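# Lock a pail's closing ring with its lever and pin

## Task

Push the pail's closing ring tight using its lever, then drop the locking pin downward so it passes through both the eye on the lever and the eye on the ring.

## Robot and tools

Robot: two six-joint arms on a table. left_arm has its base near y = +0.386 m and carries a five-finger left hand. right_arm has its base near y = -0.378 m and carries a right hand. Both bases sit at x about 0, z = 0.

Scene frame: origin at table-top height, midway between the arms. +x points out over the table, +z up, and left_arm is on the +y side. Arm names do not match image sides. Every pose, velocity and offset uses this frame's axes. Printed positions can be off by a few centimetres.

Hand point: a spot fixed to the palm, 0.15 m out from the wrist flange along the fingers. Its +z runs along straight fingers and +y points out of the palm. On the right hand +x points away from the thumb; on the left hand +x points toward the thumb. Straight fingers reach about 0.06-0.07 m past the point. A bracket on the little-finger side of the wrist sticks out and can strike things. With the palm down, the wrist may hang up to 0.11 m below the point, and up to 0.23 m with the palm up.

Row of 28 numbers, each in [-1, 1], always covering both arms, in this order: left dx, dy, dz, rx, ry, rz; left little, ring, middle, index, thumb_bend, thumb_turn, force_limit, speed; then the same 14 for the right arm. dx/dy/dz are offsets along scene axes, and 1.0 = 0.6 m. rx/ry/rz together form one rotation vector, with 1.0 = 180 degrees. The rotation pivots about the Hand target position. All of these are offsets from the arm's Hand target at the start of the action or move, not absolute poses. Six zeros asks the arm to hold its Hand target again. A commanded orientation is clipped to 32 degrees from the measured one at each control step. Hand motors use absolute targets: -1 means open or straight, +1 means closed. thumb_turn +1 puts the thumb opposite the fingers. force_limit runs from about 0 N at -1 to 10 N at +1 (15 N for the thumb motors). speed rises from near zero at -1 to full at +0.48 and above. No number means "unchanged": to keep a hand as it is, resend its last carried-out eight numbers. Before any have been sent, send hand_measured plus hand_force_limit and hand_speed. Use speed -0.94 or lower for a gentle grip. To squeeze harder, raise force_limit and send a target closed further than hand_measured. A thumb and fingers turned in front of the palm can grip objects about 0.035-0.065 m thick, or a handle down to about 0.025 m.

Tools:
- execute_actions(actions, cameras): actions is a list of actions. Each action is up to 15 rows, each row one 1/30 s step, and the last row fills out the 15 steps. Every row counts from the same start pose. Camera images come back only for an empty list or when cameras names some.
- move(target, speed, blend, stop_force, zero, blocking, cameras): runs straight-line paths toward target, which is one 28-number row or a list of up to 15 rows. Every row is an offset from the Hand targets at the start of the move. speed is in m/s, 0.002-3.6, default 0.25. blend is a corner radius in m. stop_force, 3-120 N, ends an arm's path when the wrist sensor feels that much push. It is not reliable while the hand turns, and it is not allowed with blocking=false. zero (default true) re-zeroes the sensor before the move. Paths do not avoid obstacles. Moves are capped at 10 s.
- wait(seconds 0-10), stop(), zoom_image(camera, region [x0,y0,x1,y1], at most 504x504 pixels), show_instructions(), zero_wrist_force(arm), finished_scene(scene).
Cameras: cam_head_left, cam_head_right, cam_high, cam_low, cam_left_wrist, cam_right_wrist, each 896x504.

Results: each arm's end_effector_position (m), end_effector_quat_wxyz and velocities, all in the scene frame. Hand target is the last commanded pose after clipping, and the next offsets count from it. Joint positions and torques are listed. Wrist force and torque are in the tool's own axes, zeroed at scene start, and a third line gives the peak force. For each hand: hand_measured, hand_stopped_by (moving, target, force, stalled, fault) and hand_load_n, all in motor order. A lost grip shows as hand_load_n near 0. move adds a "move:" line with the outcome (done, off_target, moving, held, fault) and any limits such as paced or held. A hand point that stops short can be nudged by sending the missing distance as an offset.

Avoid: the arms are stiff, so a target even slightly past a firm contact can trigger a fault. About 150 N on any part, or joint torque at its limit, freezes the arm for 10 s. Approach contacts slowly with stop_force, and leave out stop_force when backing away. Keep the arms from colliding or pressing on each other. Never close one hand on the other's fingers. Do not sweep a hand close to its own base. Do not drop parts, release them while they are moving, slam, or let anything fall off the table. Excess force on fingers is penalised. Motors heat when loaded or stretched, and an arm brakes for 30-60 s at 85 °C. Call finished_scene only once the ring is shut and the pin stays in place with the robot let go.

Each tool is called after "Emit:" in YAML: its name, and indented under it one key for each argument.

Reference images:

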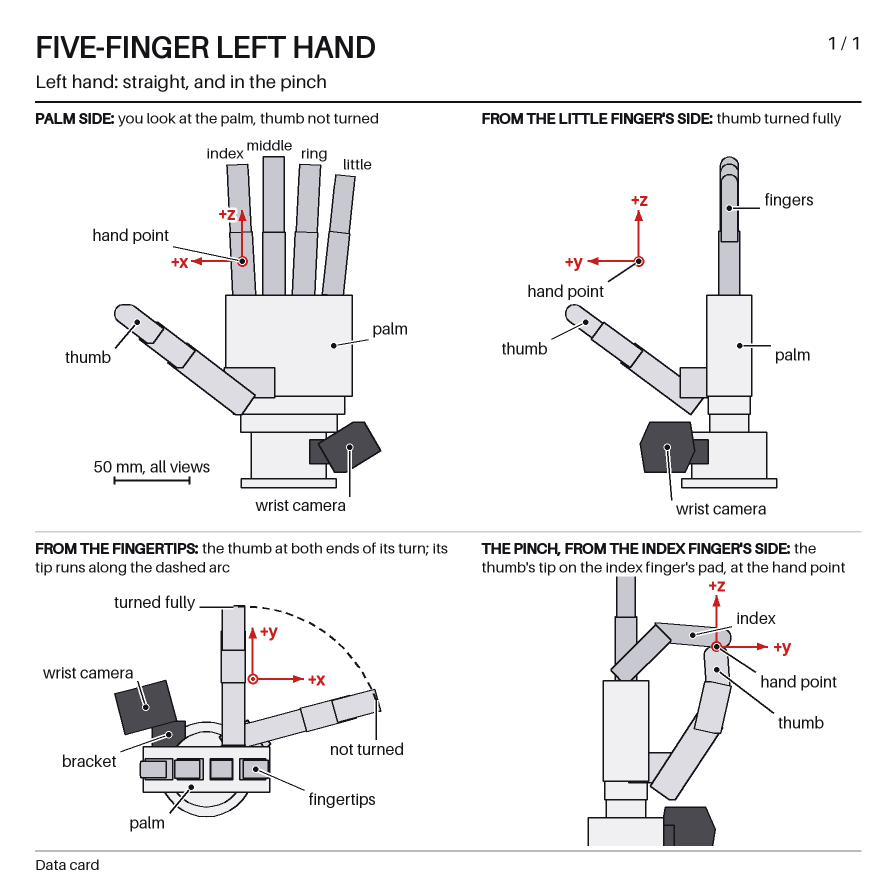

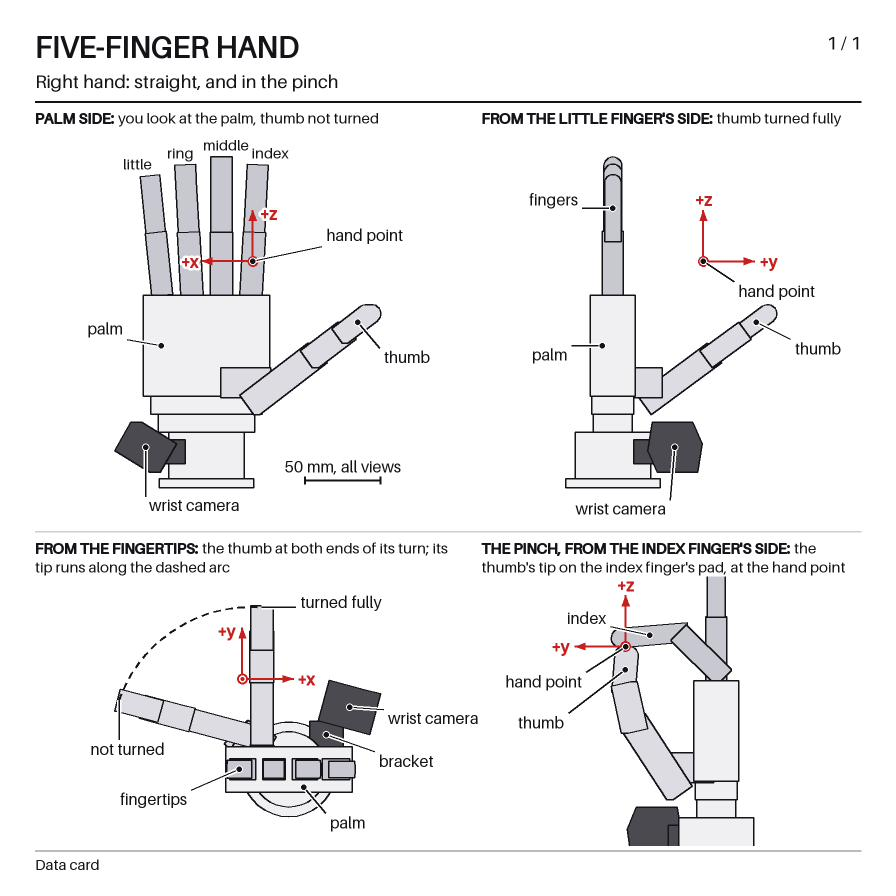

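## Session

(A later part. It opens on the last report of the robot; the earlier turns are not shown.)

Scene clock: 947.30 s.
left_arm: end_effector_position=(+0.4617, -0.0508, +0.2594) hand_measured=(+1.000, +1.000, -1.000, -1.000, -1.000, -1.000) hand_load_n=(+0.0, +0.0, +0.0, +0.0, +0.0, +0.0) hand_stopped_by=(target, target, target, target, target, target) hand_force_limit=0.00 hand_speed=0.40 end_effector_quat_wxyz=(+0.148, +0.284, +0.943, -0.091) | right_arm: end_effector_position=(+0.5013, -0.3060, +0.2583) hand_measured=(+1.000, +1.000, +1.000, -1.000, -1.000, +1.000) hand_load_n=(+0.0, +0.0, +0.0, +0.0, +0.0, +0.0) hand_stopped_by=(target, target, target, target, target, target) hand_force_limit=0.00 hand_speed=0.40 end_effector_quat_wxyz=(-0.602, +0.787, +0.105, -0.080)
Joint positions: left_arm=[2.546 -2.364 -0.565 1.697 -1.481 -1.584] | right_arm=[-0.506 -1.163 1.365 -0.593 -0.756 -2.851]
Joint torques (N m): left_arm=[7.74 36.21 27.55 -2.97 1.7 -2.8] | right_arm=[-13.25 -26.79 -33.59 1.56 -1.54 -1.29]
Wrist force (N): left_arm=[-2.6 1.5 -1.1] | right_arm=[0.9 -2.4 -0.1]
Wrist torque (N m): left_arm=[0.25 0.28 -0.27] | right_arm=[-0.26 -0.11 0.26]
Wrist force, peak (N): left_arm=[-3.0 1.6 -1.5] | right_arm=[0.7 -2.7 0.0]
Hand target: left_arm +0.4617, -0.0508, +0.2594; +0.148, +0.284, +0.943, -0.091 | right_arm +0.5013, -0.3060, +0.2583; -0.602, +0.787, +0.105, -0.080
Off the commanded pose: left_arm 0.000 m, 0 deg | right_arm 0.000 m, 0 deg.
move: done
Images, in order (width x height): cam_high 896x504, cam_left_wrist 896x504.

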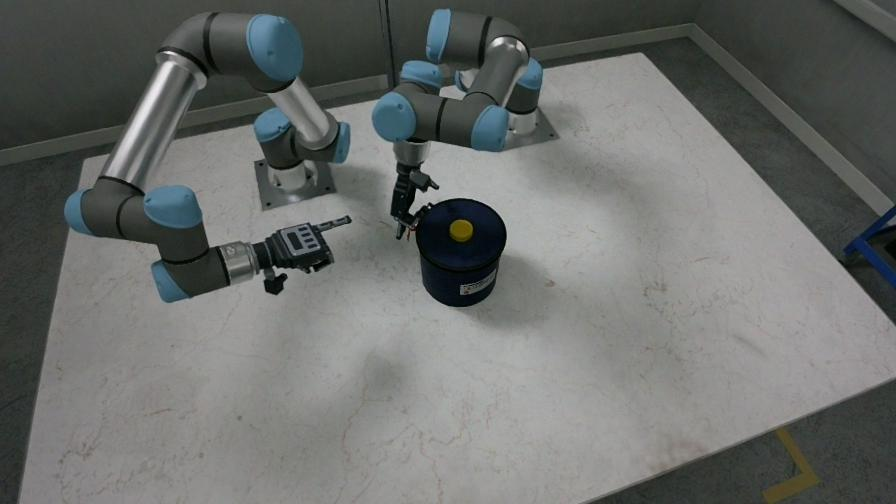

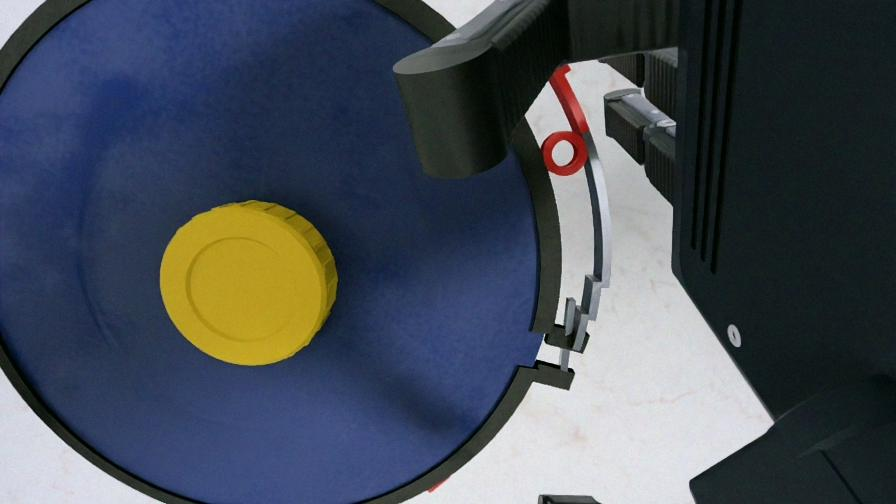

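Emit:
move:
  target: [0.0185,0.0277,0,0,0,0,1,1,-1,-1,-1,-1,0,0.4,0,0,0,0,0,0,1,1,1,-1,-1,1,0,0.4]
  speed: 0.01
  stop_force: 12
  cameras: ["cam_left_wrist","cam_high"]

Emit:
zoom_image:
  camera: "cam_left_wrist"
  region: [400, 80, 700, 400]

Scene clock: 954.93 s.
left_arm: end_effector_position=(+0.4657, -0.0449, +0.2594) hand_measured=(+1.000, +1.000, -1.000, -1.000, -1.000, -1.000) hand_load_n=(+0.0, +0.0, +0.0, +1.0, +0.0, +0.0) hand_stopped_by=(target, target, target, target, target, target) hand_force_limit=0.00 hand_speed=0.40 end_effector_quat_wxyz=(+0.148, +0.284, +0.943, -0.091) | right_arm: end_effector_position=(+0.5013, -0.3060, +0.2583) hand_measured=(+1.000, +1.000, +1.000, -1.000, -1.000, +1.000) hand_load_n=(+0.0, +0.0, +0.0, +0.0, +0.0, +0.0) hand_stopped_by=(target, target, target, target, target, target) hand_force_limit=0.00 hand_speed=0.40 end_effector_quat_wxyz=(-0.602, +0.787, +0.105, -0.080)
Joint positions: left_arm=[2.559 -2.358 -0.577 1.701 -1.477 -1.572] | right_arm=[-0.506 -1.163 1.365 -0.593 -0.756 -2.851]
Joint torques (N m): left_arm=[-1.15 36.87 27.44 -3.22 -3.04 -2.45] | right_arm=[-13.07 -27.05 -33.69 1.67 -1.5 -1.28]
Wrist force (N): left_arm=[-2.8 -9.8 0.5] | right_arm=[0.6 -2.6 -0.1]
Wrist torque (N m): left_arm=[0.24 0.24 -0.30] | right_arm=[-0.29 -0.06 0.24]
Wrist force, peak (N): left_arm=[-3.0 -14.1 1.2] | right_arm=[0.7 -2.6 0.0]
Hand target: left_arm +0.4657, -0.0449, +0.2594; +0.148, +0.284, +0.943, -0.091 (not the last commanded pose) | right_arm +0.5013, -0.3060, +0.2583; -0.602, +0.787, +0.105, -0.080
Off the commanded pose: left_arm 0.013 m, 0 deg | right_arm 0.000 m, 0 deg.
move: contact (left_arm)
Images, in order (width x height): cam_high 896x504, cam_left_wrist 896x504.

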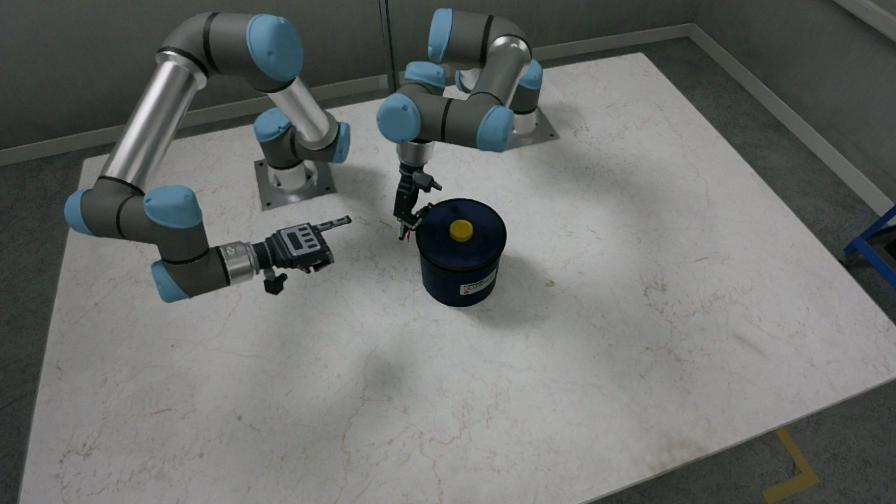

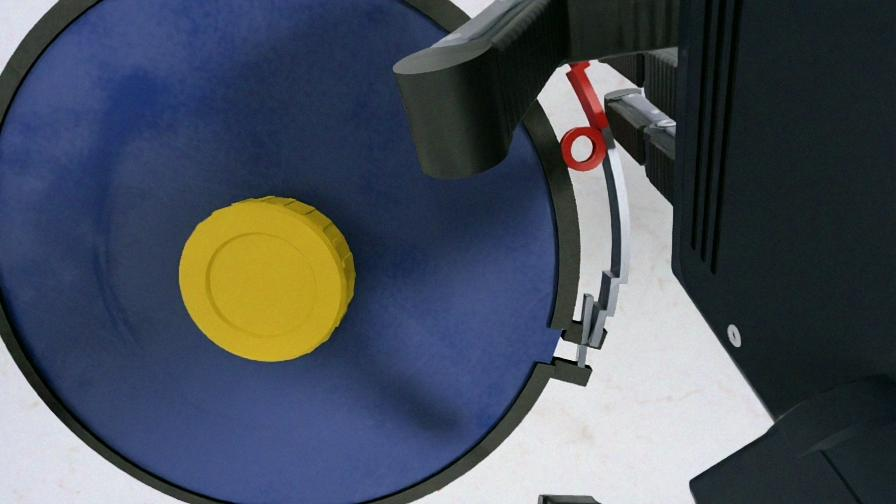

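Scaled by 1.575.

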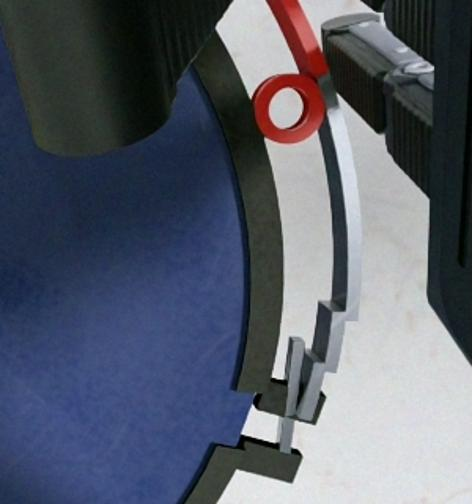

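Emit:
move:
  target:
    - [-0.0278,-0.0417,0,0,0,0,1,1,-1,-1,-1,-1,0,0.4,0,0,0,0,0,0,1,1,1,-1,-1,1,0,0.4]
    - [-0.0278,-0.0417,0.2,0,0,0,1,1,-1,-1,-1,-1,0,0.4,0,0,0,0,0,0,1,1,1,-1,-1,1,0,0.4]
    - [-0.1095,0.4248,0.176,-0.0315,0.1320,0.6779,-1,-1,-1,-1,-1,-1,0,0.4,0,0,0,0,0,0,-1,-1,-0.4,-0.4,-0.5,1,0,0.4]
  speed: [0.04,0.1,0.3]
  blend: [0.005,0.02,0]
  cameras: ["cam_left_wrist","cam_high"]

Emit:
zoom_image:
  camera: "cam_high"
  region: [390, 190, 460, 245]

Scene clock: 976.63 s.
left_arm: end_effector_position=(+0.4000, +0.2100, +0.3649) hand_measured=(-1.000, -1.000, -1.000, -1.000, -1.000, -1.000) hand_load_n=(+0.0, +0.0, +0.0, +0.0, +0.0, +0.0) hand_stopped_by=(target, target, target, target, target, target) hand_force_limit=0.00 hand_speed=0.40 end_effector_quat_wxyz=(+0.000, +0.707, -0.707, +0.001) | right_arm: end_effector_position=(+0.5013, -0.3060, +0.2583) hand_measured=(-1.000, -1.000, -0.400, -0.400, -0.500, +1.000) hand_load_n=(+0.0, +0.0, +0.0, +0.0, +0.0, +0.0) hand_stopped_by=(target, target, target, target, target, target) hand_force_limit=0.00 hand_speed=0.40 end_effector_quat_wxyz=(-0.602, +0.787, +0.105, -0.080)
Joint positions: left_arm=[3.106 -2.072 -0.864 1.366 -1.57 -3.165] | right_arm=[-0.506 -1.163 1.365 -0.593 -0.756 -2.851]
Joint torques (N m): left_arm=[7.72 46.01 13.66 -1.77 1.16 -2.72] | right_arm=[-12.98 -27.42 -32.46 0.59 -1.4 -1.19]
Wrist force (N): left_arm=[-1.6 1.0 -1.6] | right_arm=[0.5 -2.5 -0.1]
Wrist torque (N m): left_arm=[0.21 0.10 -0.17] | right_arm=[-0.28 -0.03 0.23]
Wrist force, peak (N): left_arm=[-3.2 -10.1 0.1] | right_arm=[0.9 -2.6 -0.2]
Hand target: left_arm +0.4000, +0.2100, +0.3650; +0.000, +0.707, -0.707, +0.001 | right_arm +0.5013, -0.3060, +0.2583; -0.602, +0.787, +0.105, -0.080
Off the commanded pose: left_arm 0.000 m, 0 deg | right_arm 0.000 m, 0 deg.
elbow stopped short (left arm): the move would have taken joint 3 (elbow) straighter than the controller allows.
move: done
Images, in order (width x height): cam_high 896x504, cam_left_wrist 896x504.

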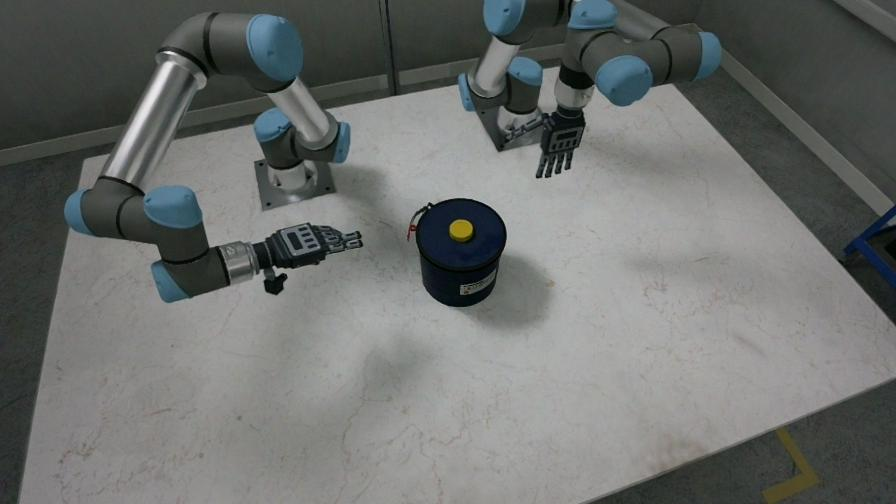

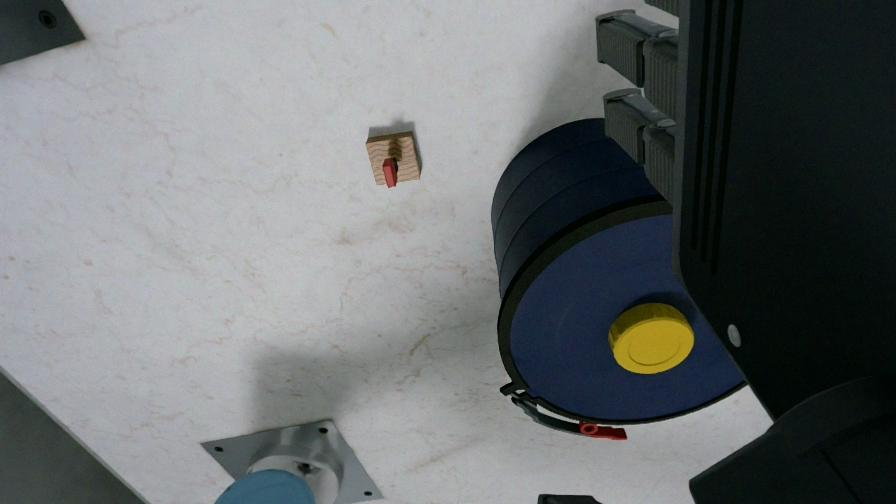

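Scaled by 7.200.

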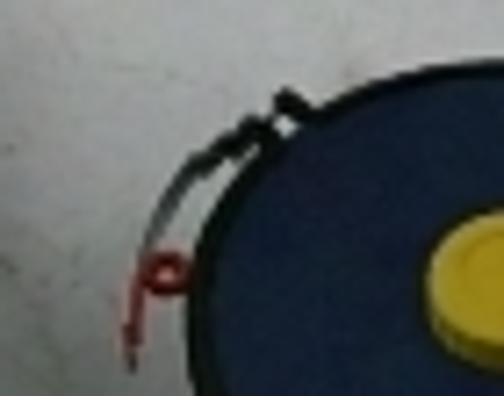

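Emit:
zoom_image:
  camera: "cam_left_wrist"
  region: [490, 370, 640, 455]

Emit:
zoom_image:
  camera: "cam_left_wrist"
  region: [350, 115, 440, 205]

Emit:
zoom_image:
  camera: "cam_high"
  region: [400, 215, 430, 245]

Scaled by 3.360.

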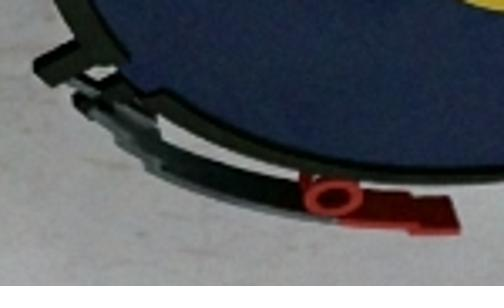

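Scaled by 5.600.

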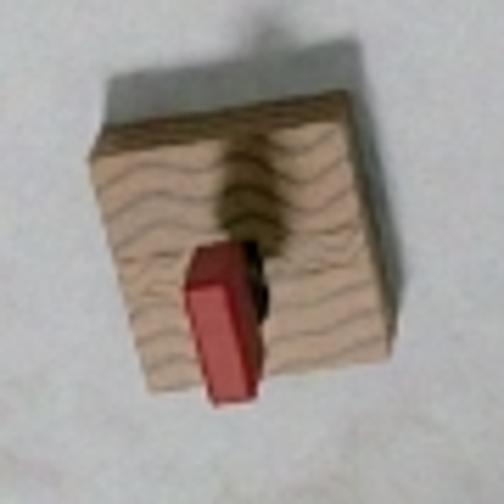

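Scaled by 16.800.

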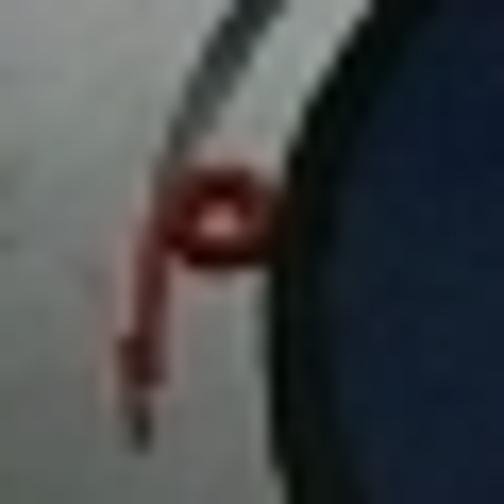

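Emit:
move:
  target: [0,0.2833,0.1417,0,0,0,-1,-1,-1,-1,-1,-1,0,0.4,0,0,0,0,0,0,-1,-1,-0.4,-0.4,-0.5,1,0,0.4]
  speed: 0.2
  cameras: ["cam_left_wrist"]

Emit:
zoom_image:
  camera: "cam_left_wrist"
  region: [390, 180, 510, 300]

Scene clock: 1081.13 s.
left_arm: end_effector_position=(+0.4000, +0.3800, +0.4499) hand_measured=(-1.000, -1.000, -1.000, -1.000, -1.000, -1.000) hand_load_n=(+0.0, +0.0, +0.0, +0.0, +0.0, +0.0) hand_stopped_by=(target, target, target, target, target, target) hand_force_limit=0.00 hand_speed=0.40 end_effector_quat_wxyz=(+0.000, +0.707, -0.707, +0.001) | right_arm: end_effector_position=(+0.5013, -0.3060, +0.2583) hand_measured=(-1.000, -1.000, -0.400, -0.400, -0.500, +1.000) hand_load_n=(+0.0, +0.0, +0.0, +0.0, +0.0, +0.0) hand_stopped_by=(target, target, target, target, target, target) hand_force_limit=0.00 hand_speed=0.40 end_effector_quat_wxyz=(-0.602, +0.787, +0.105, -0.080)
Joint positions: left_arm=[3.46 -2.097 -0.595 1.122 -1.57 -2.811] | right_arm=[-0.506 -1.163 1.365 -0.593 -0.756 -2.851]
Joint torques (N m): left_arm=[7.68 24.78 24.99 -3.83 0.11 2.47] | right_arm=[-12.23 -28.64 -23.44 -0.89 -1.33 -1.23]
Wrist force (N): left_arm=[-2.0 1.5 -1.8] | right_arm=[0.6 -2.4 0.0]
Wrist torque (N m): left_arm=[0.30 0.18 -0.30] | right_arm=[-0.29 -0.06 0.24]
Wrist force, peak (N): left_arm=[-2.9 1.7 -2.2] | right_arm=[0.8 -2.7 0.0]
Hand target: left_arm +0.4000, +0.3800, +0.4500; +0.000, +0.707, -0.707, +0.001 | right_arm +0.5013, -0.3060, +0.2583; -0.602, +0.787, +0.105, -0.080
Off the commanded pose: left_arm 0.000 m, 0 deg | right_arm 0.000 m, 0 deg.
move: done
Images, in order (width x height): cam_left_wrist 896x504.

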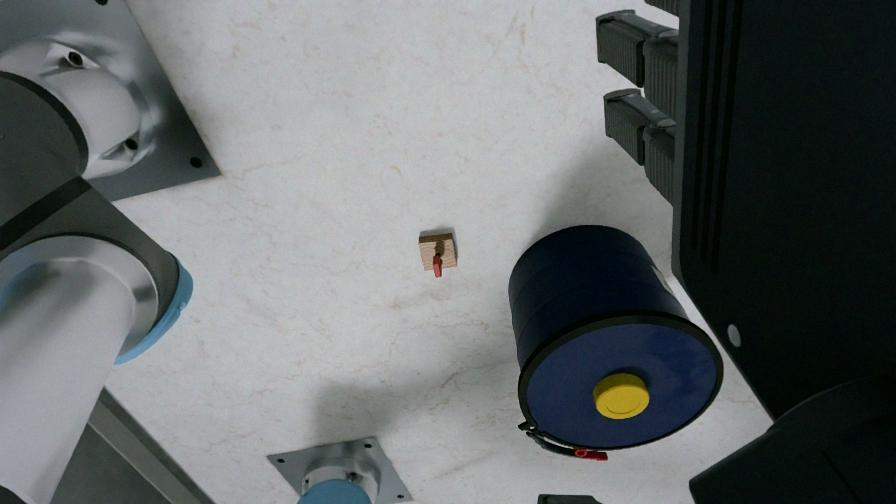

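Scaled by 4.200.

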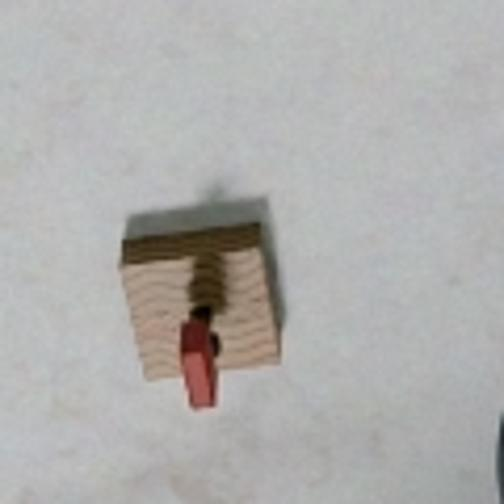

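Emit:
move:
  target:
    - [0,0,0,0,0,0,-1,-1,-1,-1,-1,-1,0,0.4,-0.0688,0.0933,0.1695,0.131,-0.4825,0,-1,-1,-0.4,-0.4,-0.5,1,0,0.4]
    - [0,0,0,0,0,0,-1,-1,-1,-1,-1,-1,0,0.4,-0.0022,0.4267,0.2028,0.0016,-0.5044,-0.1306,-1,-1,-0.4,-0.4,-0.5,1,0,0.4]
  speed: 0.3
  blend: [0.04,0]
  cameras: ["cam_high","cam_right_wrist"]

Scene clock: 1114.33 s.
left_arm: end_effector_position=(+0.4000, +0.3800, +0.4500) hand_measured=(-1.000, -1.000, -1.000, -1.000, -1.000, -1.000) hand_load_n=(+0.0, -0.5, +0.0, +0.0, +0.0, +0.0) hand_stopped_by=(target, target, target, target, target, target) hand_force_limit=0.00 hand_speed=0.40 end_effector_quat_wxyz=(+0.000, +0.707, -0.707, +0.001) | right_arm: end_effector_position=(+0.5000, -0.0500, +0.3800) hand_measured=(-1.000, -1.000, -0.400, -0.400, -0.500, +1.000) hand_load_n=(+0.0, +0.0, +0.0, +0.0, +0.0, +0.0) hand_stopped_by=(target, target, target, target, target, target) hand_force_limit=0.00 hand_speed=0.40 end_effector_quat_wxyz=(-0.354, +0.612, +0.354, +0.612)
Joint positions: left_arm=[3.46 -2.098 -0.594 1.122 -1.57 -2.811] | right_arm=[-0.03 -1.712 1.899 -0.187 0.546 -4.712]
Joint torques (N m): left_arm=[2.58 25.51 24.5 -3.54 -0.95 2.35] | right_arm=[13.19 -4.64 -34.81 -1.72 2.22 -1.27]
Wrist force (N): left_arm=[-1.9 1.4 -1.4] | right_arm=[1.1 -1.5 0.8]
Wrist torque (N m): left_arm=[0.26 0.17 -0.29] | right_arm=[-0.21 -0.16 0.67]
Wrist force, peak (N): left_arm=[-2.3 1.4 -1.9] | right_arm=[1.5 -1.9 1.5]
Hand target: left_arm +0.4000, +0.3800, +0.4500; +0.000, +0.707, -0.707, +0.001 | right_arm +0.5000, -0.0500, +0.3800; -0.354, +0.612, +0.354, +0.612
Off the commanded pose: left_arm 0.000 m, 0 deg | right_arm 0.000 m, 0 deg.
move: done
Images, in order (width x height): cam_high 896x504, cam_right_wrist 896x504.

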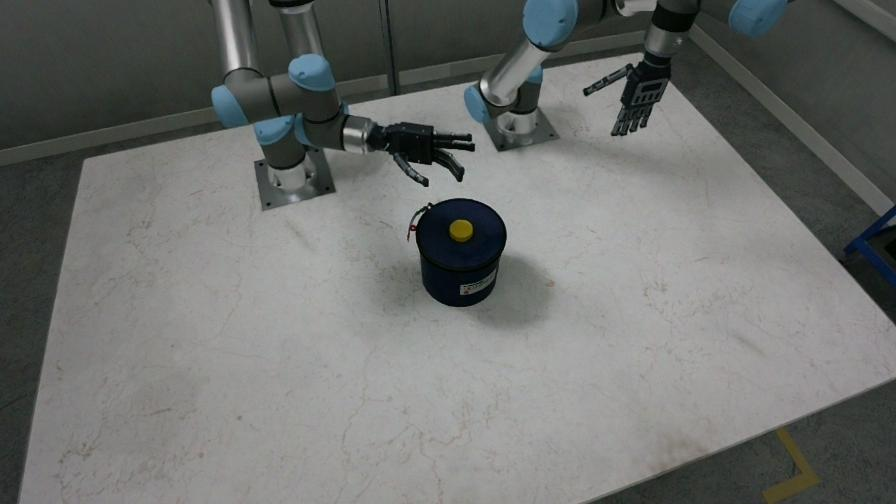

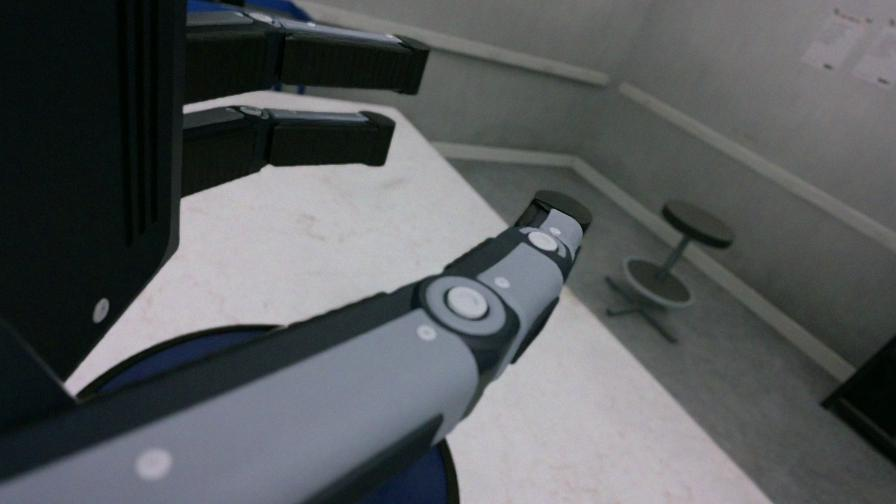

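Emit:
move:
  target:
    - [0,0,0,0,0,0,-1,-1,-1,-1,-1,-1,0,0.4,0,0.1667,0,0,0,-0.16667,-1,-1,-0.4,-0.4,-0.5,1,0,0.4]
    - [0,0,0,0,0,0,-1,-1,-1,-1,-1,-1,0,0.4,-0.1333,0.25,0,0,0,-0.33333,-1,-1,-0.4,-0.4,-0.5,1,0,0.4]
    - [0,0,0,0,0,0,-1,-1,-1,-1,-1,-1,0,0.4,-0.3067,0.25,-0.1333,0,0,-0.33333,-1,-1,-0.4,-0.4,-0.5,1,0,0.4]
  speed: 0.25
  blend: [0.04,0.03,0]
  cameras: ["cam_left_wrist","cam_right_wrist","cam_high"]

Emit:
zoom_image:
  camera: "cam_left_wrist"
  region: [330, 160, 560, 330]

Scene clock: 1124.10 s.
left_arm: end_effector_position=(+0.4000, +0.3800, +0.4500) hand_measured=(-1.000, -1.000, -1.000, -1.000, -1.000, -1.000) hand_load_n=(+0.0, +0.0, +0.0, +0.0, -0.5, +0.0) hand_stopped_by=(target, target, target, target, target, target) hand_force_limit=0.00 hand_speed=0.40 end_effector_quat_wxyz=(+0.000, +0.707, -0.707, +0.001) | right_arm: end_effector_position=(+0.3331, +0.0997, +0.3124) hand_measured=(-1.000, -1.000, -0.400, -0.400, -0.500, +1.000) hand_load_n=(+0.0, +0.0, +0.0, +0.0, +0.0, +0.0) hand_stopped_by=(target, target, target, target, target, target) hand_force_limit=0.00 hand_speed=0.40 end_effector_quat_wxyz=(+0.000, +0.710, +0.000, +0.705)
Joint positions: left_arm=[3.46 -2.098 -0.594 1.122 -1.57 -2.811] | right_arm=[1.117 -1.201 1.497 -0.277 2.74 -4.695]
Joint torques (N m): left_arm=[-4.63 25.49 24.77 -3.64 -1.2 1.78] | right_arm=[-14.55 -51.25 -35.77 0.63 -1.76 1.5]
Wrist force (N): left_arm=[-1.9 1.6 -1.7] | right_arm=[1.3 -1.5 0.9]
Wrist torque (N m): left_arm=[0.31 0.17 -0.30] | right_arm=[-0.26 -0.26 0.65]
Wrist force, peak (N): left_arm=[-2.2 1.6 -1.8] | right_arm=[-1.0 -1.5 -2.3]
Hand target: left_arm +0.4000, +0.3800, +0.4500; +0.000, +0.707, -0.707, +0.001 | right_arm +0.3332, +0.0997, +0.3125; +0.000, +0.710, +0.000, +0.705 (not the last commanded pose)
Off the commanded pose: left_arm 0.000 m, 0 deg | right_arm 0.021 m, 0 deg.
move: held (right_arm; a check stopped the path); limits=held
pose unreachable (right arm): on one or more control steps of this call, first in action 0 (counted from 0), this arm could not follow its commanded pose, so it was not sent that pose on those steps. It may still have moved: this result reports where it is.
cause: moving toward the commanded pose would bring two parts of the arm too close to each other (joints 4 (wrist 1) to 6 (wrist 3) lie between them).
Images, in order (width x height): cam_high 896x504, cam_left_wrist 896x504, cam_right_wrist 896x504.

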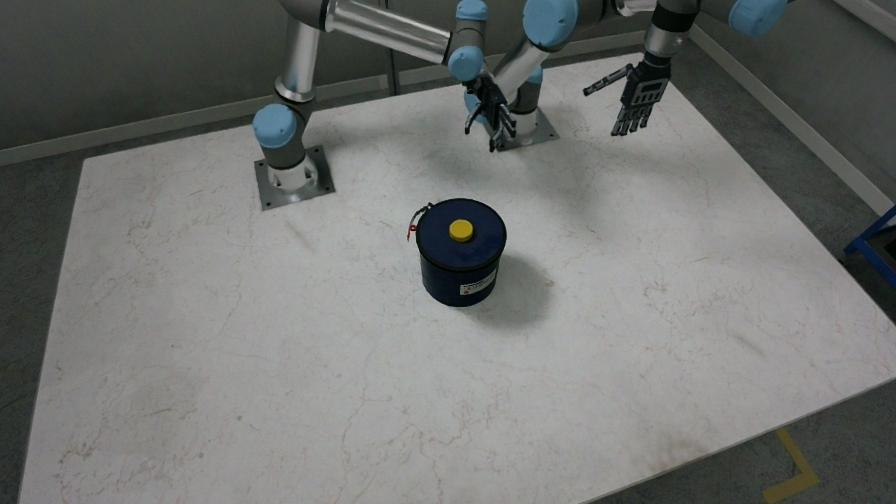

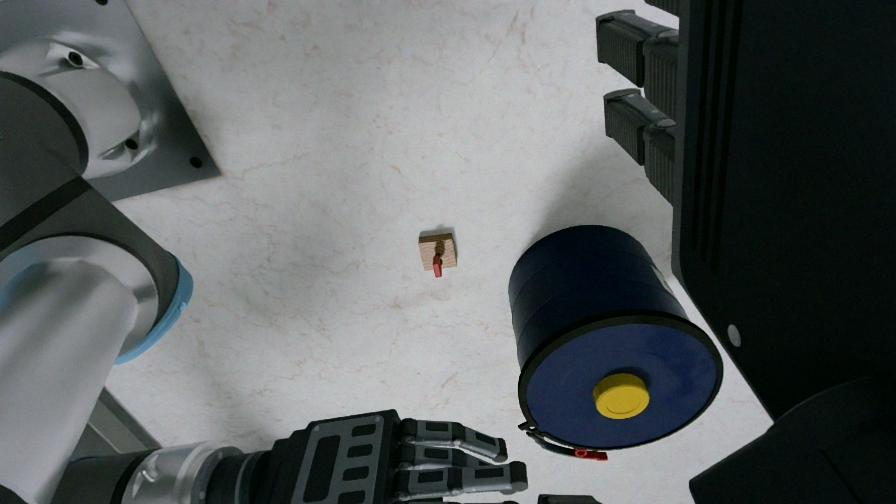

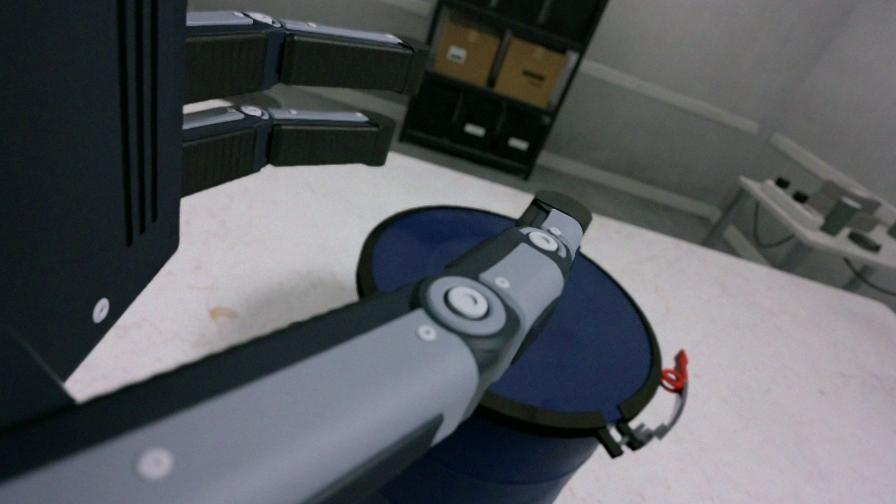

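Scaled by 2.191.

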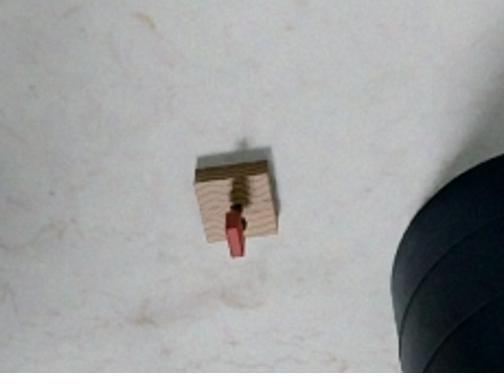

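Emit:
move:
  target:
    - [0,0,0,0,0,0,-1,-1,-1,-1,-1,-1,0,0.4,0.053,0,0,0,-0.0022,0,-1,-1,-0.4,-0.4,-0.5,1,0,0.4]
    - [0,0,0,0,0,0,-1,-1,-1,-1,-1,-1,0,0.4,0.053,0,-0.2208,0,-0.0022,0,-1,-1,-0.4,-0.4,-0.5,1,0,0.4]
    - [0,0,0,0,0,0,-1,-1,-1,-1,-1,-1,0,0.4,-0.0253,0,-0.3208,0,-0.0022,0,-1,-1,-0.4,-0.4,-0.5,1,0,0.4]
  speed: 0.12
  blend: [0.01,0.02,0]
  cameras: ["cam_left_wrist","cam_right_wrist"]

Emit:
zoom_image:
  camera: "cam_left_wrist"
  region: [330, 160, 560, 330]

Scene clock: 1153.97 s.
left_arm: end_effector_position=(+0.4000, +0.3800, +0.4500) hand_measured=(-1.000, -1.000, -1.000, -1.000, -1.000, -1.000) hand_load_n=(+0.0, +0.0, +0.0, +0.0, +0.0, +0.0) hand_stopped_by=(target, target, target, target, target, target) hand_force_limit=0.00 hand_speed=0.40 end_effector_quat_wxyz=(+0.000, +0.707, -0.707, +0.001) | right_arm: end_effector_position=(+0.3354, +0.0997, +0.3127) hand_measured=(-1.000, -1.000, -0.400, -0.400, -0.500, +1.000) hand_load_n=(+0.0, +0.0, +0.0, +0.0, +0.0, +0.5) hand_stopped_by=(target, target, target, target, target, target) hand_force_limit=0.00 hand_speed=0.40 end_effector_quat_wxyz=(+0.000, +0.709, +0.000, +0.705)
Joint positions: left_arm=[3.46 -2.098 -0.594 1.122 -1.57 -2.811] | right_arm=[1.113 -1.201 1.496 -0.278 2.736 -4.696]
Joint torques (N m): left_arm=[-4.53 25.34 24.91 -3.69 -1.16 1.75] | right_arm=[11.32 -51.26 -9.31 1.1 2.02 1.03]
Wrist force (N): left_arm=[-2.0 1.6 -1.5] | right_arm=[1.2 -1.4 0.9]
Wrist torque (N m): left_arm=[0.30 0.18 -0.31] | right_arm=[-0.24 -0.24 0.64]
Wrist force, peak (N): left_arm=[-2.0 1.5 -2.0] | right_arm=[1.4 -1.6 3.0]
Hand target: left_arm +0.4000, +0.3800, +0.4500; +0.000, +0.707, -0.707, +0.001 | right_arm +0.3353, +0.0997, +0.3127; -0.001, +0.710, +0.000, +0.705 (not the last commanded pose)
Off the commanded pose: left_arm 0.000 m, 0 deg | right_arm 0.193 m, 0 deg.
move: held (right_arm; a check stopped the path); path passed 0 of 3 targets; limits=held
pose unreachable (right arm): on one or more control steps of this call, first in action 0 (counted from 0), this arm could not follow its commanded pose, so it was not sent that pose on those steps. It may still have moved: this result reports where it is.
cause: moving toward the commanded pose would bring two parts of the arm too close to each other (joints 4 (wrist 1) to 6 (wrist 3) lie between them).
Images, in order (width x height): cam_left_wrist 896x504, cam_right_wrist 896x504.

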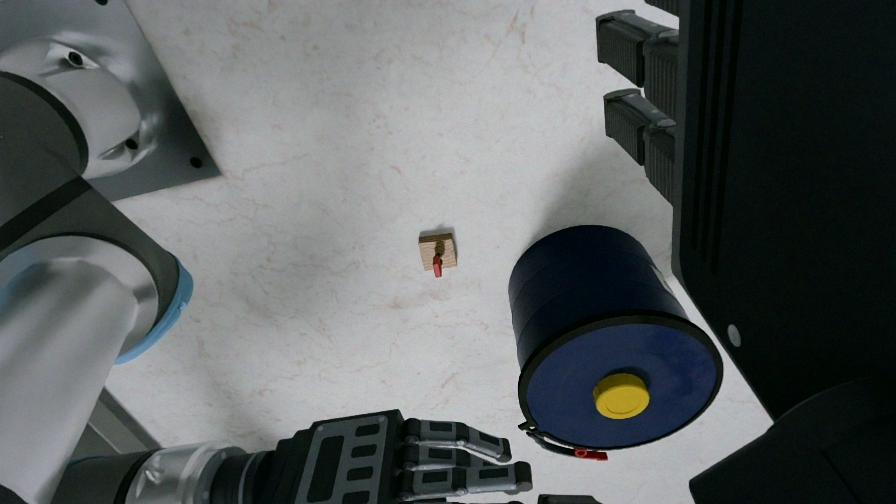

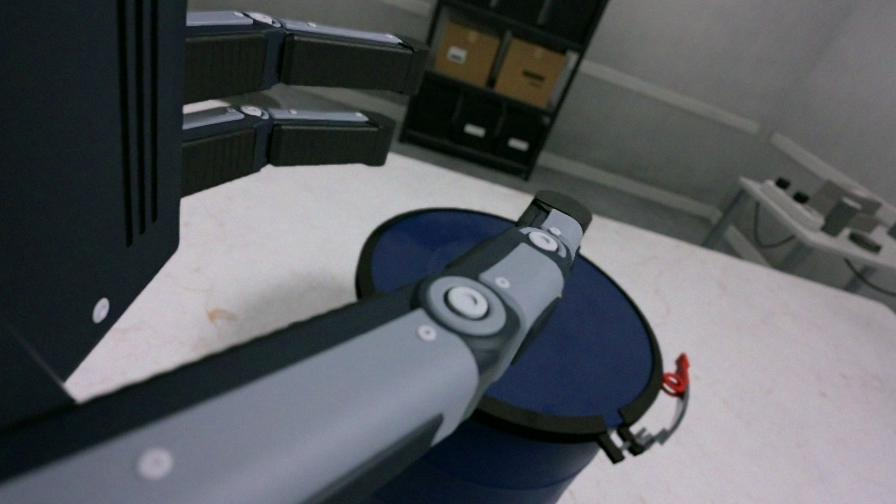

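Scaled by 2.191.

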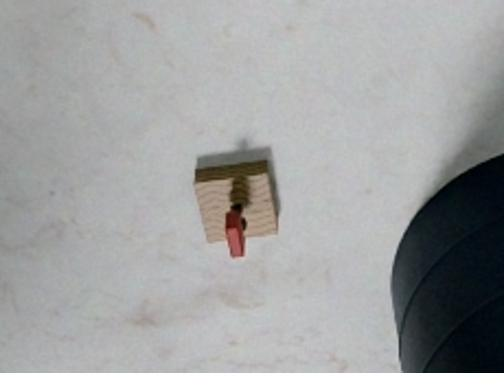

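Emit:
move:
  target: [0,0,0,0,0,0,-1,-1,-1,-1,-1,-1,0,0.4,0.1,0.03,0.02,0,0,0.1111,-1,-1,-0.4,-0.4,-0.5,1,0,0.4]
  speed: 0.12

Scene clock: 1162.83 s.
left_arm: end_effector_position=(+0.4000, +0.3800, +0.4500) hand_measured=(-1.000, -1.000, -1.000, -1.000, -1.000, -1.000) hand_load_n=(+0.0, +0.0, +0.0, +0.0, +0.0, +0.0) hand_stopped_by=(target, target, target, target, target, target) hand_force_limit=0.00 hand_speed=0.40 end_effector_quat_wxyz=(+0.000, +0.707, -0.707, +0.001) | right_arm: end_effector_position=(+0.3952, +0.1177, +0.3247) hand_measured=(-1.000, -1.000, -0.400, -0.400, -0.500, +1.000) hand_load_n=(+0.0, +0.0, +0.0, +0.0, +0.0, +0.5) hand_stopped_by=(target, target, target, target, target, target) hand_force_limit=0.00 hand_speed=0.40 end_effector_quat_wxyz=(-0.123, +0.699, +0.123, +0.694)
Joint positions: left_arm=[3.46 -2.098 -0.594 1.122 -1.57 -2.811] | right_arm=[0.949 -1.345 1.656 -0.302 2.224 -4.707]
Joint torques (N m): left_arm=[-6.13 25.01 24.26 -3.48 -1.2 1.32] | right_arm=[-15.16 -45.3 -9.71 -2.65 -2.06 -1.34]
Wrist force (N): left_arm=[-1.9 1.0 -1.9] | right_arm=[1.2 -1.5 1.0]
Wrist torque (N m): left_arm=[0.23 0.16 -0.28] | right_arm=[-0.23 -0.22 0.72]
Wrist force, peak (N): left_arm=[-2.2 1.3 -2.0] | right_arm=[1.4 -1.6 1.0]
Hand target: left_arm +0.4000, +0.3800, +0.4500; +0.000, +0.707, -0.707, +0.001 | right_arm +0.3953, +0.1177, +0.3247; -0.123, +0.699, +0.124, +0.694
Off the commanded pose: left_arm 0.000 m, 0 deg | right_arm 0.000 m, 0 deg.
move: done

Emit:
move:
  target:
    - [0,0,0,0,0,0,-1,-1,-1,-1,-1,-1,0,0.4,-0.0838,0.0205,-0.2745,0,0,0,-1,-1,-0.4,-0.4,-0.5,1,0,0.4]
    - [0,0,0,0,0,0,-1,-1,-1,-1,-1,-1,0,0.4,-0.1288,-0.0295,-0.3412,0,0,-0.1111,-1,-1,-0.4,-0.4,-0.5,1,0,0.4]
  speed: 0.12
  cameras: ["cam_left_wrist","cam_right_wrist","cam_high"]

Emit:
zoom_image:
  camera: "cam_left_wrist"
  region: [350, 180, 530, 320]

Scene clock: 1174.77 s.
left_arm: end_effector_position=(+0.4000, +0.3800, +0.4500) hand_measured=(-1.000, -1.000, -1.000, -1.000, -1.000, -1.000) hand_load_n=(+0.0, +0.0, +0.0, +0.0, +0.0, +0.0) hand_stopped_by=(target, target, target, target, target, target) hand_force_limit=0.00 hand_speed=0.40 end_effector_quat_wxyz=(+0.000, +0.707, -0.707, +0.001) | right_arm: end_effector_position=(+0.3267, +0.1100, +0.1332) hand_measured=(-1.000, -1.000, -0.400, -0.400, -0.500, +1.000) hand_load_n=(+0.0, +0.0, +0.0, +0.0, +0.0, +0.0) hand_stopped_by=(target, target, target, target, target, target) hand_force_limit=0.00 hand_speed=0.40 end_effector_quat_wxyz=(-0.042, +0.708, +0.042, +0.704)
Joint positions: left_arm=[3.46 -2.098 -0.594 1.122 -1.57 -2.811] | right_arm=[1.123 -1.038 1.774 -0.723 2.629 -4.7]
Joint torques (N m): left_arm=[-6.25 25.32 23.97 -3.31 -1.18 0.72] | right_arm=[-14.3 -52.92 -6.81 0.87 -2.21 -1.37]
Wrist force (N): left_arm=[-1.8 1.4 -1.6] | right_arm=[1.2 -1.6 0.8]
Wrist torque (N m): left_arm=[0.28 0.16 -0.28] | right_arm=[-0.26 -0.21 0.64]
Wrist force, peak (N): left_arm=[-2.3 1.4 -1.8] | right_arm=[2.0 -1.3 1.0]
Hand target: left_arm +0.4000, +0.3800, +0.4500; +0.000, +0.707, -0.707, +0.001 | right_arm +0.3268, +0.1100, +0.1332; -0.042, +0.708, +0.042, +0.704 (not the last commanded pose)
Off the commanded pose: left_arm 0.000 m, 0 deg | right_arm 0.019 m, 7 deg.
move: held (right_arm; a check stopped the path); path passed 1 of 2 targets; limits=held
pose unreachable (right arm): on one or more control steps of this call, first in action 0 (counted from 0), this arm could not follow its commanded pose, so it was not sent that pose on those steps. It may still have moved: this result reports where it is.
cause: moving toward the commanded pose would bring two parts of the arm too close to each other (joints 4 (wrist 1) to 6 (wrist 3) lie between them).
Images, in order (width x height): cam_high 896x504, cam_left_wrist 896x504, cam_right_wrist 896x504.

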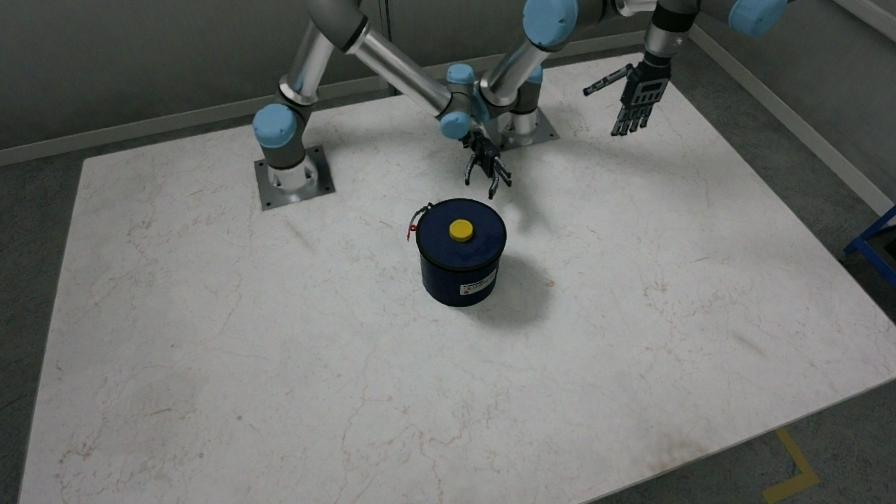

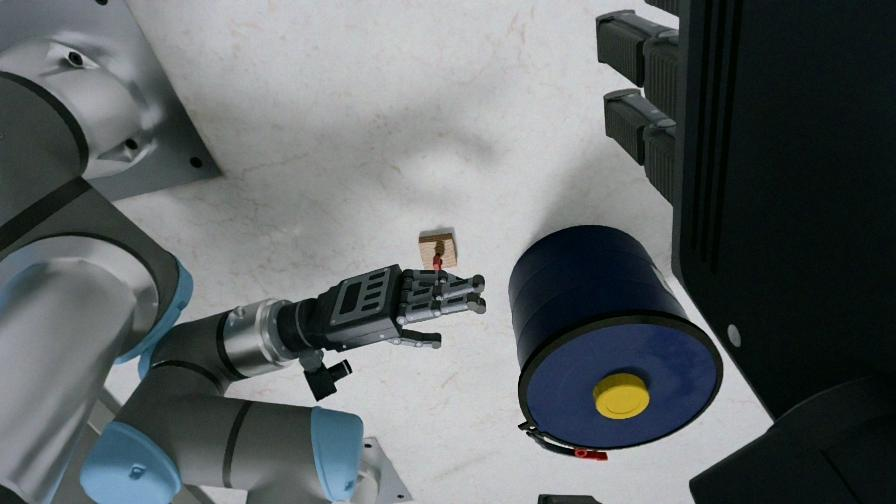

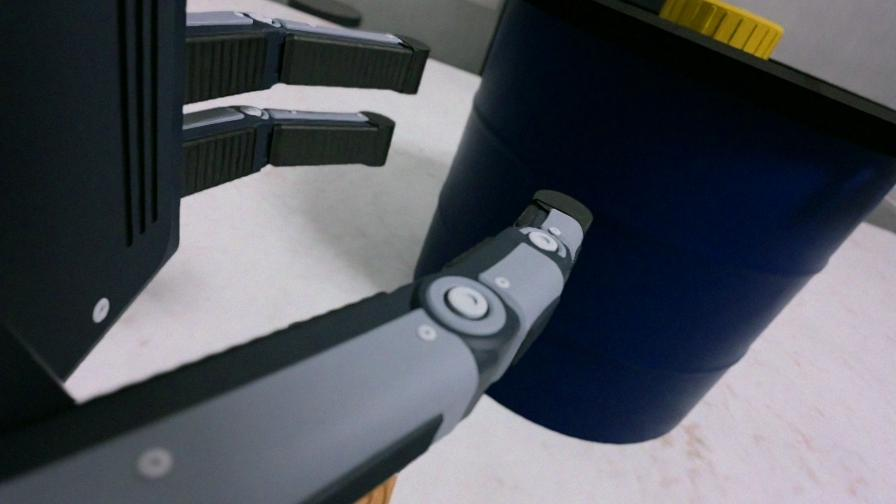

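Scaled by 2.800.

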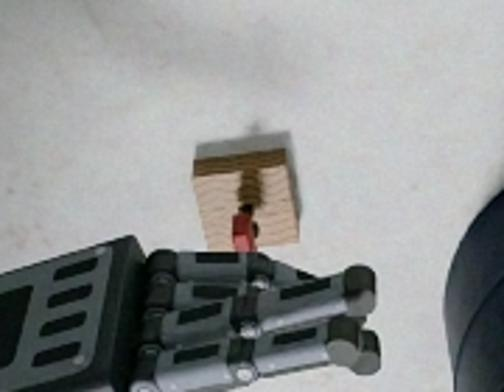

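Emit:
move:
  target: [0,-0.2833,-0.1417,0,0,0,-1,-1,-1,-1,-1,-1,0,0.4,0,0,0,0,0,0,-1,-1,-0.4,-0.4,-0.5,1,0,0.4]
  speed: 0.15
  cameras: ["cam_left_wrist"]

Emit:
zoom_image:
  camera: "cam_left_wrist"
  region: [300, 80, 500, 240]

Scene clock: 1201.50 s.
left_arm: end_effector_position=(+0.3999, +0.2101, +0.3650) hand_measured=(-1.000, -1.000, -1.000, -1.000, -1.000, -1.000) hand_load_n=(+0.0, +0.0, +0.0, +0.0, +0.0, +0.0) hand_stopped_by=(target, target, target, target, target, target) hand_force_limit=0.00 hand_speed=0.40 end_effector_quat_wxyz=(+0.000, +0.707, -0.707, +0.001) | right_arm: end_effector_position=(+0.3268, +0.1100, +0.1332) hand_measured=(-1.000, -1.000, -0.400, -0.400, -0.500, +1.000) hand_load_n=(+0.0, +0.0, +0.0, +0.0, +0.0, +0.0) hand_stopped_by=(target, target, target, target, target, target) hand_force_limit=0.00 hand_speed=0.40 end_effector_quat_wxyz=(-0.042, +0.708, +0.042, +0.704)
Joint positions: left_arm=[3.106 -2.072 -0.864 1.366 -1.57 -3.164] | right_arm=[1.123 -1.038 1.774 -0.723 2.628 -4.7]
Joint torques (N m): left_arm=[-7.05 25.88 24.46 -0.98 -1.27 -2.81] | right_arm=[-13.42 -52.83 -4.57 -0.59 -2.07 -1.28]
Wrist force (N): left_arm=[-1.9 1.2 -1.6] | right_arm=[1.2 -1.4 0.7]
Wrist torque (N m): left_arm=[0.24 0.15 -0.19] | right_arm=[-0.23 -0.20 0.65]
Wrist force, peak (N): left_arm=[-2.8 1.5 -2.2] | right_arm=[1.4 -1.5 0.9]
Hand target: left_arm +0.4000, +0.2100, +0.3650; +0.000, +0.707, -0.707, +0.001 | right_arm +0.3268, +0.1100, +0.1332; -0.042, +0.708, +0.042, +0.704
Off the commanded pose: left_arm 0.000 m, 0 deg | right_arm 0.000 m, 0 deg.
move: done
Images, in order (width x height): cam_left_wrist 896x504.

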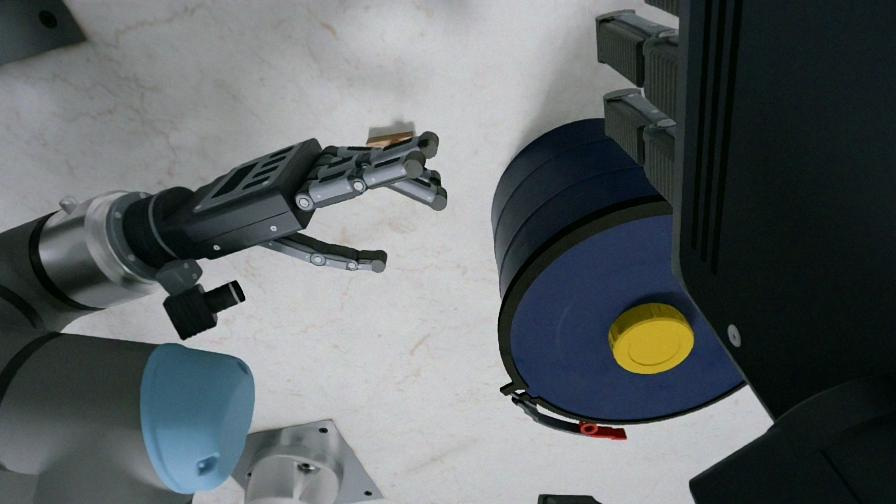

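Scaled by 2.520.

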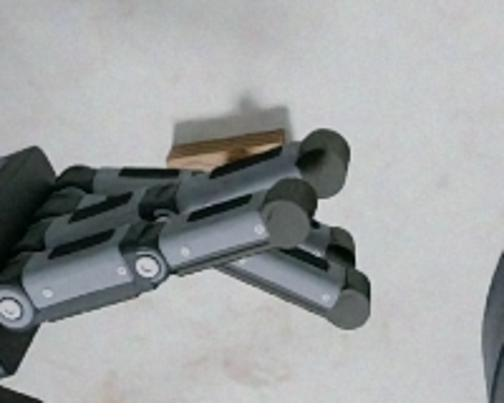

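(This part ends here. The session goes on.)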